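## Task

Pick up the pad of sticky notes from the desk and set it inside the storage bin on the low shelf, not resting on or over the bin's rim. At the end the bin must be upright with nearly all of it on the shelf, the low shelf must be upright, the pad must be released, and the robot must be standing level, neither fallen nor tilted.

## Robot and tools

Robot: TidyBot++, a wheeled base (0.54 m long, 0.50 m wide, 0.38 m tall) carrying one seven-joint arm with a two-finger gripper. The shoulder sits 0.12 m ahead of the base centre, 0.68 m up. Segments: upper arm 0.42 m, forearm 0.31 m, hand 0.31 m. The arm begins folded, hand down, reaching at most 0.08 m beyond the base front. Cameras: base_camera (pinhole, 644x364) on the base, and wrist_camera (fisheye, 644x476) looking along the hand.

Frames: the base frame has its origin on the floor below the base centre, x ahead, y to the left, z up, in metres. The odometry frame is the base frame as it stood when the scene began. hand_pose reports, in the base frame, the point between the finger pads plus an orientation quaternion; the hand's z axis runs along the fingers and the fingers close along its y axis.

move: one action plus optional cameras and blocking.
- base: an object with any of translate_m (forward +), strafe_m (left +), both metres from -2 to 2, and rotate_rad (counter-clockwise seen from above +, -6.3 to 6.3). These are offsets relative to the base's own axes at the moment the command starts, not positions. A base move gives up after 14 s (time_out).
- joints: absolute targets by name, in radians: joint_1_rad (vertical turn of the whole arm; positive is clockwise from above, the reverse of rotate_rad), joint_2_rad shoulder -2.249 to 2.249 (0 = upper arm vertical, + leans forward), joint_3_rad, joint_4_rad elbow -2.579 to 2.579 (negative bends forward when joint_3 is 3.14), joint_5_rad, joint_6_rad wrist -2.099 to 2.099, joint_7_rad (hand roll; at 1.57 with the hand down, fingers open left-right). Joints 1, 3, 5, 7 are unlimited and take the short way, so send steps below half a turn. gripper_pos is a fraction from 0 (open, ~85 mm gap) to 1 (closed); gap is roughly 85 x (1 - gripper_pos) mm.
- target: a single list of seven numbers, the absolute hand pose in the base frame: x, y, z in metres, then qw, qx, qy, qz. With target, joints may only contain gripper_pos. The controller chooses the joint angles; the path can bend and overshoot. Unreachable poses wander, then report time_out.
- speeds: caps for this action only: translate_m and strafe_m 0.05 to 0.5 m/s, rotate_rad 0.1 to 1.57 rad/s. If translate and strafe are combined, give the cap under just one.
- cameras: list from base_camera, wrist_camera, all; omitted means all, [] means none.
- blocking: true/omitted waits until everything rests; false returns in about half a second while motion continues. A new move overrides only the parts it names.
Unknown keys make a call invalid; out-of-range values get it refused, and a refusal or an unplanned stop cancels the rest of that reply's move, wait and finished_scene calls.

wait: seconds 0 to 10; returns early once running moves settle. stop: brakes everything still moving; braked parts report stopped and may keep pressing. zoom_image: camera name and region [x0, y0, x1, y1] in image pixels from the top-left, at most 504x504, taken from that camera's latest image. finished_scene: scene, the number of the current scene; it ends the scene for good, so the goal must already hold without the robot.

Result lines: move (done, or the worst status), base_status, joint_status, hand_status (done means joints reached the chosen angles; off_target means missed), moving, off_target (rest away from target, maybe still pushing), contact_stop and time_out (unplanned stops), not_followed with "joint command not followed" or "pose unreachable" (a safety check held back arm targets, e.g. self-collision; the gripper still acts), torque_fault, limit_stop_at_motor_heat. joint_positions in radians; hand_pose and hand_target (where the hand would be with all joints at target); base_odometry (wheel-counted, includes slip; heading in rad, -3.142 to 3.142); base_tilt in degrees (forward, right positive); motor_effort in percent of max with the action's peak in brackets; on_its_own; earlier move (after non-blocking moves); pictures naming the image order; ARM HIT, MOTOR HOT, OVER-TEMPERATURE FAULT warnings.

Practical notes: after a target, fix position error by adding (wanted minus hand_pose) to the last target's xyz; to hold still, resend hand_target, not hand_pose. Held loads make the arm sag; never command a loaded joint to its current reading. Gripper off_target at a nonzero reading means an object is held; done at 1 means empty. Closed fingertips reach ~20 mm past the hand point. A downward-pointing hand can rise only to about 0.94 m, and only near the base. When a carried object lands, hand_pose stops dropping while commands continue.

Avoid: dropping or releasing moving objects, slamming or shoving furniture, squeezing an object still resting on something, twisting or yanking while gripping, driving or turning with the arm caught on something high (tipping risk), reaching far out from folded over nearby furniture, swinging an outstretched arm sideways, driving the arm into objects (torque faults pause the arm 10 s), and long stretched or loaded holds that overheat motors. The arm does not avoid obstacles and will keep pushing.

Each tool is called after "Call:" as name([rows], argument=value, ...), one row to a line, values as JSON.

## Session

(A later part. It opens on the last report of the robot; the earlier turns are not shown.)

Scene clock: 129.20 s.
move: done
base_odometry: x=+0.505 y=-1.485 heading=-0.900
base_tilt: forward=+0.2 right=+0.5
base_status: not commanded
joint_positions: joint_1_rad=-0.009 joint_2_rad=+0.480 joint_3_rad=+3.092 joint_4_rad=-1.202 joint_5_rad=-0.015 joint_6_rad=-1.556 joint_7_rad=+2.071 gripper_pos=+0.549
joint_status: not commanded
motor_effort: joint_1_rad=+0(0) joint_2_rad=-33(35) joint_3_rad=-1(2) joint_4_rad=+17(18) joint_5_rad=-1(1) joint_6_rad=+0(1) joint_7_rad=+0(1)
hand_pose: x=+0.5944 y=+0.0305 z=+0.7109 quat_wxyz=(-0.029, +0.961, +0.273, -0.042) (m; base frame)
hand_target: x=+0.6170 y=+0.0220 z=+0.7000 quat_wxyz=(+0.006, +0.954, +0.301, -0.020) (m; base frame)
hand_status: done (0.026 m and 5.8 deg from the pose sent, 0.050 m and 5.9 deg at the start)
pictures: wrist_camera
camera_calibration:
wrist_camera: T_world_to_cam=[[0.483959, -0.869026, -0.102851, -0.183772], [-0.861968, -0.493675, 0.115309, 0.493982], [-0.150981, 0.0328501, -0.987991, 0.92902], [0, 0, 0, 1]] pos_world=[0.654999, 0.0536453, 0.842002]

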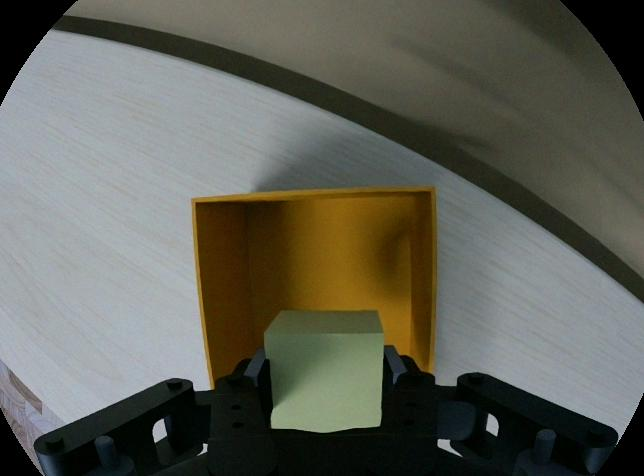

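Call:
move(target=[0.617, 0.021, 0.68, 0.006, 0.9537, 0.3007, -0.02], cameras=["wrist_camera"])

Call:
move(target=[0.617, 0.021, 0.673, 0.006, 0.9537, 0.3007, -0.02], cameras=[])

Call:
move(target=[0.617, 0.021, 0.666, 0.006, 0.9537, 0.3007, -0.02], cameras=["wrist_camera"])

Scene clock: 133.40 s.
move: done
base_odometry: x=+0.505 y=-1.485 heading=-0.900
base_tilt: forward=+0.2 right=+0.5
base_status: not commanded
joint_positions: joint_1_rad=-0.009 joint_2_rad=+0.485 joint_3_rad=+3.089 joint_4_rad=-1.254 joint_5_rad=-0.012 joint_6_rad=-1.492 joint_7_rad=+2.071 gripper_pos=+0.549
joint_status: not commanded
motor_effort: joint_1_rad=+0(1) joint_2_rad=-33(35) joint_3_rad=-1(2) joint_4_rad=+17(18) joint_5_rad=+0(1) joint_6_rad=-1(1) joint_7_rad=+0(1)
hand_pose: x=+0.5958 y=+0.0316 z=+0.6920 quat_wxyz=(-0.028, +0.961, +0.274, -0.039) (m; base frame)
hand_target: x=+0.6170 y=+0.0210 z=+0.6800 quat_wxyz=(+0.006, +0.954, +0.301, -0.020) (m; base frame)
hand_status: done (0.027 m and 5.5 deg from the pose sent, 0.039 m and 5.8 deg at the start)
pictures: wrist_camera
camera_calibration:
wrist_camera: T_world_to_cam=[[0.486494, -0.868027, -0.0992632, -0.189543], [-0.861635, -0.495482, 0.109919, 0.501452], [-0.144595, 0.032054, -0.988972, 0.907439], [0, 0, 0, 1]] pos_world=[0.655492, 0.0548446, 0.823498]

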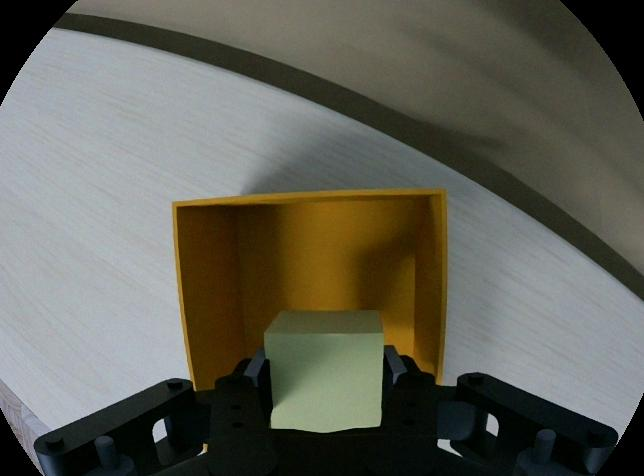

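Scene clock: 133.97 s.
move: done
base_odometry: x=+0.505 y=-1.485 heading=-0.900
base_tilt: forward=+0.2 right=+0.5
base_status: not commanded
joint_positions: joint_1_rad=-0.009 joint_2_rad=+0.486 joint_3_rad=+3.088 joint_4_rad=-1.270 joint_5_rad=-0.011 joint_6_rad=-1.471 joint_7_rad=+2.071 gripper_pos=+0.549
joint_status: not commanded
motor_effort: joint_1_rad=+0(0) joint_2_rad=-34(34) joint_3_rad=-1(2) joint_4_rad=+17(18) joint_5_rad=-1(1) joint_6_rad=+0(2) joint_7_rad=+0(0)
hand_pose: x=+0.5966 y=+0.0318 z=+0.6867 quat_wxyz=(-0.027, +0.961, +0.274, -0.037) (m; base frame)
hand_target: x=+0.6170 y=+0.0210 z=+0.6730 quat_wxyz=(+0.006, +0.954, +0.301, -0.020) (m; base frame)
hand_status: done (0.027 m and 5.3 deg from the pose sent, 0.030 m and 5.5 deg at the start)
pictures: none
No camera images: "cameras" was empty.

Scene clock: 134.53 s.
move: done
base_odometry: x=+0.505 y=-1.485 heading=-0.900
base_tilt: forward=+0.2 right=+0.5
base_status: not commanded
joint_positions: joint_1_rad=-0.009 joint_2_rad=+0.488 joint_3_rad=+3.087 joint_4_rad=-1.286 joint_5_rad=-0.010 joint_6_rad=-1.450 joint_7_rad=+2.071 gripper_pos=+0.549
joint_status: not commanded
motor_effort: joint_1_rad=+0(0) joint_2_rad=-33(34) joint_3_rad=-2(2) joint_4_rad=+17(17) joint_5_rad=+0(1) joint_6_rad=-1(1) joint_7_rad=+0(1)
hand_pose: x=+0.5972 y=+0.0322 z=+0.6808 quat_wxyz=(-0.026, +0.960, +0.275, -0.035) (m; base frame)
hand_target: x=+0.6170 y=+0.0210 z=+0.6660 quat_wxyz=(+0.006, +0.954, +0.301, -0.020) (m; base frame)
hand_status: done (0.027 m and 5.1 deg from the pose sent, 0.031 m and 5.3 deg at the start)
pictures: wrist_camera
camera_calibration:
wrist_camera: T_world_to_cam=[[0.488826, -0.867239, -0.0945821, -0.195431], [-0.861666, -0.496916, 0.102983, 0.509012], [-0.13631, 0.0311576, -0.990176, 0.892464], [0, 0, 0, 1]] pos_world=[0.655782, 0.0556444, 0.812793]

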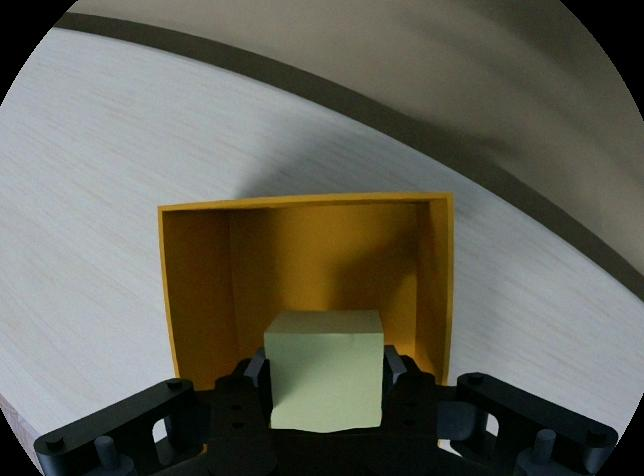

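Call:
move(target=[0.614, 0.025, 0.659, 0.006, 0.9537, 0.3007, -0.02], cameras=[])

Call:
move(target=[0.614, 0.025, 0.653, 0.006, 0.9537, 0.3007, -0.02], cameras=[])

Call:
move(target=[0.614, 0.025, 0.648, 0.006, 0.9537, 0.3007, -0.02], cameras=["wrist_camera"])

Scene clock: 139.87 s.
move: done
base_odometry: x=+0.505 y=-1.485 heading=-0.900
base_tilt: forward=+0.2 right=+0.5
base_status: not commanded
joint_positions: joint_1_rad=-0.009 joint_2_rad=+0.489 joint_3_rad=+3.084 joint_4_rad=-1.314 joint_5_rad=-0.009 joint_6_rad=-1.426 joint_7_rad=+2.071 gripper_pos=+0.549
joint_status: not commanded
motor_effort: joint_1_rad=+0(0) joint_2_rad=-33(34) joint_3_rad=-1(2) joint_4_rad=+17(18) joint_5_rad=-1(1) joint_6_rad=+0(1) joint_7_rad=+0(1)
hand_pose: x=+0.5939 y=+0.0330 z=+0.6715 quat_wxyz=(-0.027, +0.960, +0.276, -0.038) (m; base frame)
hand_target: x=+0.6140 y=+0.0250 z=+0.6590 quat_wxyz=(+0.006, +0.954, +0.301, -0.020) (m; base frame)
hand_status: done (0.025 m and 5.2 deg from the pose sent, 0.028 m and 5.1 deg at the start)
pictures: none
No camera images: "cameras" was empty.

Scene clock: 140.40 s.
move: done
base_odometry: x=+0.505 y=-1.485 heading=-0.900
base_tilt: forward=+0.2 right=+0.5
base_status: not commanded
joint_positions: joint_1_rad=-0.009 joint_2_rad=+0.489 joint_3_rad=+3.082 joint_4_rad=-1.325 joint_5_rad=-0.008 joint_6_rad=-1.409 joint_7_rad=+2.071 gripper_pos=+0.550
joint_status: not commanded
motor_effort: joint_1_rad=+0(0) joint_2_rad=-32(34) joint_3_rad=-1(1) joint_4_rad=+16(17) joint_5_rad=+0(1) joint_6_rad=-1(1) joint_7_rad=+0(1)
hand_pose: x=+0.5948 y=+0.0337 z=+0.6680 quat_wxyz=(-0.026, +0.960, +0.277, -0.035) (m; base frame)
hand_target: x=+0.6140 y=+0.0250 z=+0.6530 quat_wxyz=(+0.006, +0.954, +0.301, -0.020) (m; base frame)
hand_status: done (0.026 m and 5.0 deg from the pose sent, 0.028 m and 5.2 deg at the start)
pictures: none
No camera images: "cameras" was empty.

Scene clock: 140.93 s.
move: done
base_odometry: x=+0.505 y=-1.485 heading=-0.900
base_tilt: forward=+0.2 right=+0.5
base_status: not commanded
joint_positions: joint_1_rad=-0.009 joint_2_rad=+0.489 joint_3_rad=+3.081 joint_4_rad=-1.330 joint_5_rad=-0.007 joint_6_rad=-1.395 joint_7_rad=+2.071 gripper_pos=+0.550
joint_status: not commanded
motor_effort: joint_1_rad=+0(0) joint_2_rad=-32(32) joint_3_rad=-1(1) joint_4_rad=+16(16) joint_5_rad=+0(1) joint_6_rad=+0(1) joint_7_rad=+0(0)
hand_pose: x=+0.5968 y=+0.0340 z=+0.6661 quat_wxyz=(-0.025, +0.960, +0.277, -0.032) (m; base frame)
hand_target: x=+0.6140 y=+0.0250 z=+0.6480 quat_wxyz=(+0.006, +0.954, +0.301, -0.020) (m; base frame)
hand_status: done (0.027 m and 4.7 deg from the pose sent, 0.029 m and 5.0 deg at the start)
pictures: wrist_camera
camera_calibration:
wrist_camera: T_world_to_cam=[[0.49393, -0.864746, -0.0908188, -0.200667], [-0.859918, -0.501279, 0.0962301, 0.514642], [-0.12874, 0.0305658, -0.991207, 0.873921], [0, 0, 0, 1]] pos_world=[0.654175, 0.0577411, 0.798488]

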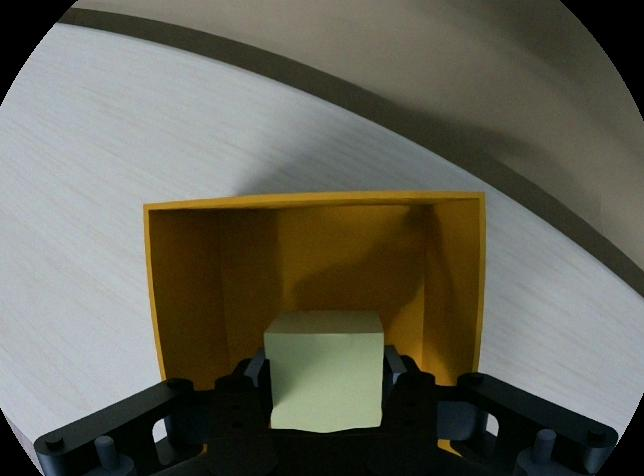

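Call:
move(joints={"gripper_pos": 0.4}, cameras=["wrist_camera"])

Call:
move(target=[0.608, 0.025, 0.70, 0.006, 0.9537, 0.3007, -0.02], cameras=["wrist_camera"])

Call:
move(target=[0.58, 0.02, 0.82, 0.006, 0.9537, 0.3007, -0.02], cameras=["wrist_camera"])

Scene clock: 146.03 s.
move: done
base_odometry: x=+0.505 y=-1.485 heading=-0.900
base_tilt: forward=+0.2 right=+0.5
base_status: not commanded
joint_positions: joint_1_rad=-0.009 joint_2_rad=+0.490 joint_3_rad=+3.079 joint_4_rad=-1.331 joint_5_rad=-0.006 joint_6_rad=-1.395 joint_7_rad=+2.071 gripper_pos=+0.400
joint_status: all done
motor_effort: joint_1_rad=+0(1) joint_2_rad=-31(33) joint_3_rad=-1(1) joint_4_rad=+16(16) joint_5_rad=+0(1) joint_6_rad=+0(1) joint_7_rad=+0(1)
hand_pose: x=+0.5966 y=+0.0347 z=+0.6659 quat_wxyz=(-0.025, +0.960, +0.278, -0.032) (m; base frame)
hand_target: x=+0.6140 y=+0.0250 z=+0.6480 quat_wxyz=(+0.006, +0.954, +0.301, -0.020) (m; base frame)
hand_status: not commanded
pictures: wrist_camera
camera_calibration:
wrist_camera: T_world_to_cam=[[0.49522, -0.863927, -0.0915773, -0.20027], [-0.859098, -0.502663, 0.0963302, 0.514306], [-0.129255, 0.0309693, -0.991128, 0.873925], [0, 0, 0, 1]] pos_world=[0.653976, 0.0584394, 0.798288]

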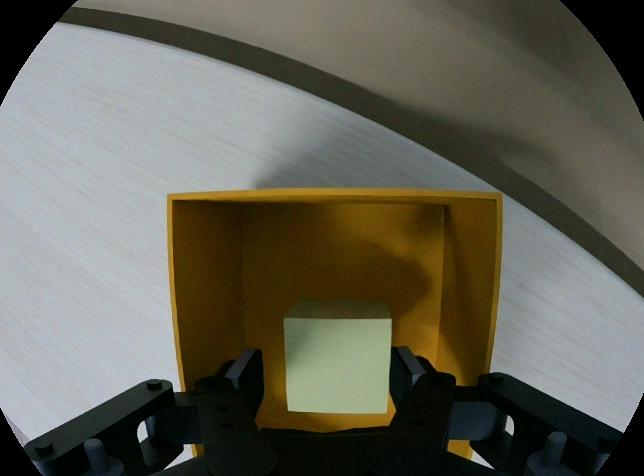

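Scene clock: 146.97 s.
move: done
base_odometry: x=+0.505 y=-1.485 heading=-0.900
base_tilt: forward=+0.2 right=+0.5
base_status: not commanded
joint_positions: joint_1_rad=-0.009 joint_2_rad=+0.478 joint_3_rad=+3.079 joint_4_rad=-1.255 joint_5_rad=-0.006 joint_6_rad=-1.411 joint_7_rad=+2.071 gripper_pos=+0.400
joint_status: not commanded
motor_effort: joint_1_rad=+0(0) joint_2_rad=-33(34) joint_3_rad=-1(1) joint_4_rad=+17(17) joint_5_rad=+0(1) joint_6_rad=+0(1) joint_7_rad=+0(1)
hand_pose: x=+0.6201 y=+0.0356 z=+0.6940 quat_wxyz=(-0.017, +0.960, +0.278, +0.003) (m; base frame)
hand_target: x=+0.6080 y=+0.0250 z=+0.7000 quat_wxyz=(+0.006, +0.954, +0.301, -0.020) (m; base frame)
hand_status: done (0.017 m and 4.6 deg from the pose sent, 0.037 m and 4.7 deg at the start)
pictures: wrist_camera
camera_calibration:
wrist_camera: T_world_to_cam=[[0.499281, -0.864379, -0.0597314, -0.233151], [-0.864453, -0.501617, 0.0331854, 0.579353], [-0.0586471, 0.0350661, -0.997663, 0.865414], [0, 0, 0, 1]] pos_world=[0.667986, 0.0587354, 0.830239]

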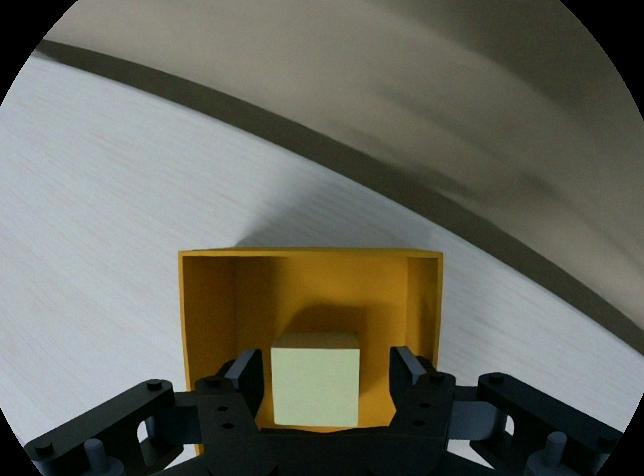

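Scene clock: 148.33 s.
move: done
base_odometry: x=+0.505 y=-1.485 heading=-0.900
base_tilt: forward=+0.2 right=+0.5
base_status: not commanded
joint_positions: joint_1_rad=-0.009 joint_2_rad=+0.409 joint_3_rad=+3.079 joint_4_rad=-0.978 joint_5_rad=-0.006 joint_6_rad=-1.722 joint_7_rad=+2.074 gripper_pos=+0.400
joint_status: not commanded
motor_effort: joint_1_rad=+0(0) joint_2_rad=-31(35) joint_3_rad=-1(2) joint_4_rad=+17(18) joint_5_rad=+0(1) joint_6_rad=+1(1) joint_7_rad=+0(1)
hand_pose: x=+0.6036 y=+0.0325 z=+0.8148 quat_wxyz=(-0.012, +0.959, +0.281, +0.019) (m; base frame)
hand_target: x=+0.5800 y=+0.0200 z=+0.8200 quat_wxyz=(+0.006, +0.954, +0.301, -0.020) (m; base frame)
hand_status: done (0.027 m and 5.5 deg from the pose sent, 0.133 m and 4.6 deg at the start)
pictures: wrist_camera
camera_calibration:
wrist_camera: T_world_to_cam=[[0.506056, -0.86155, -0.0404911, -0.240203], [-0.862186, -0.506581, 0.00323048, 0.582715], [-0.0232952, 0.0332761, -0.999175, 0.965018], [0, 0, 0, 1]] pos_world=[0.646445, 0.056133, 0.952613]

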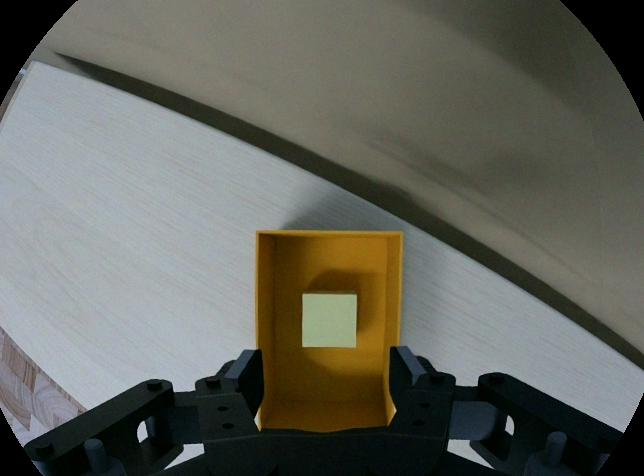

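Call:
finished_scene(scene=3)

The scene is finished: the task was done.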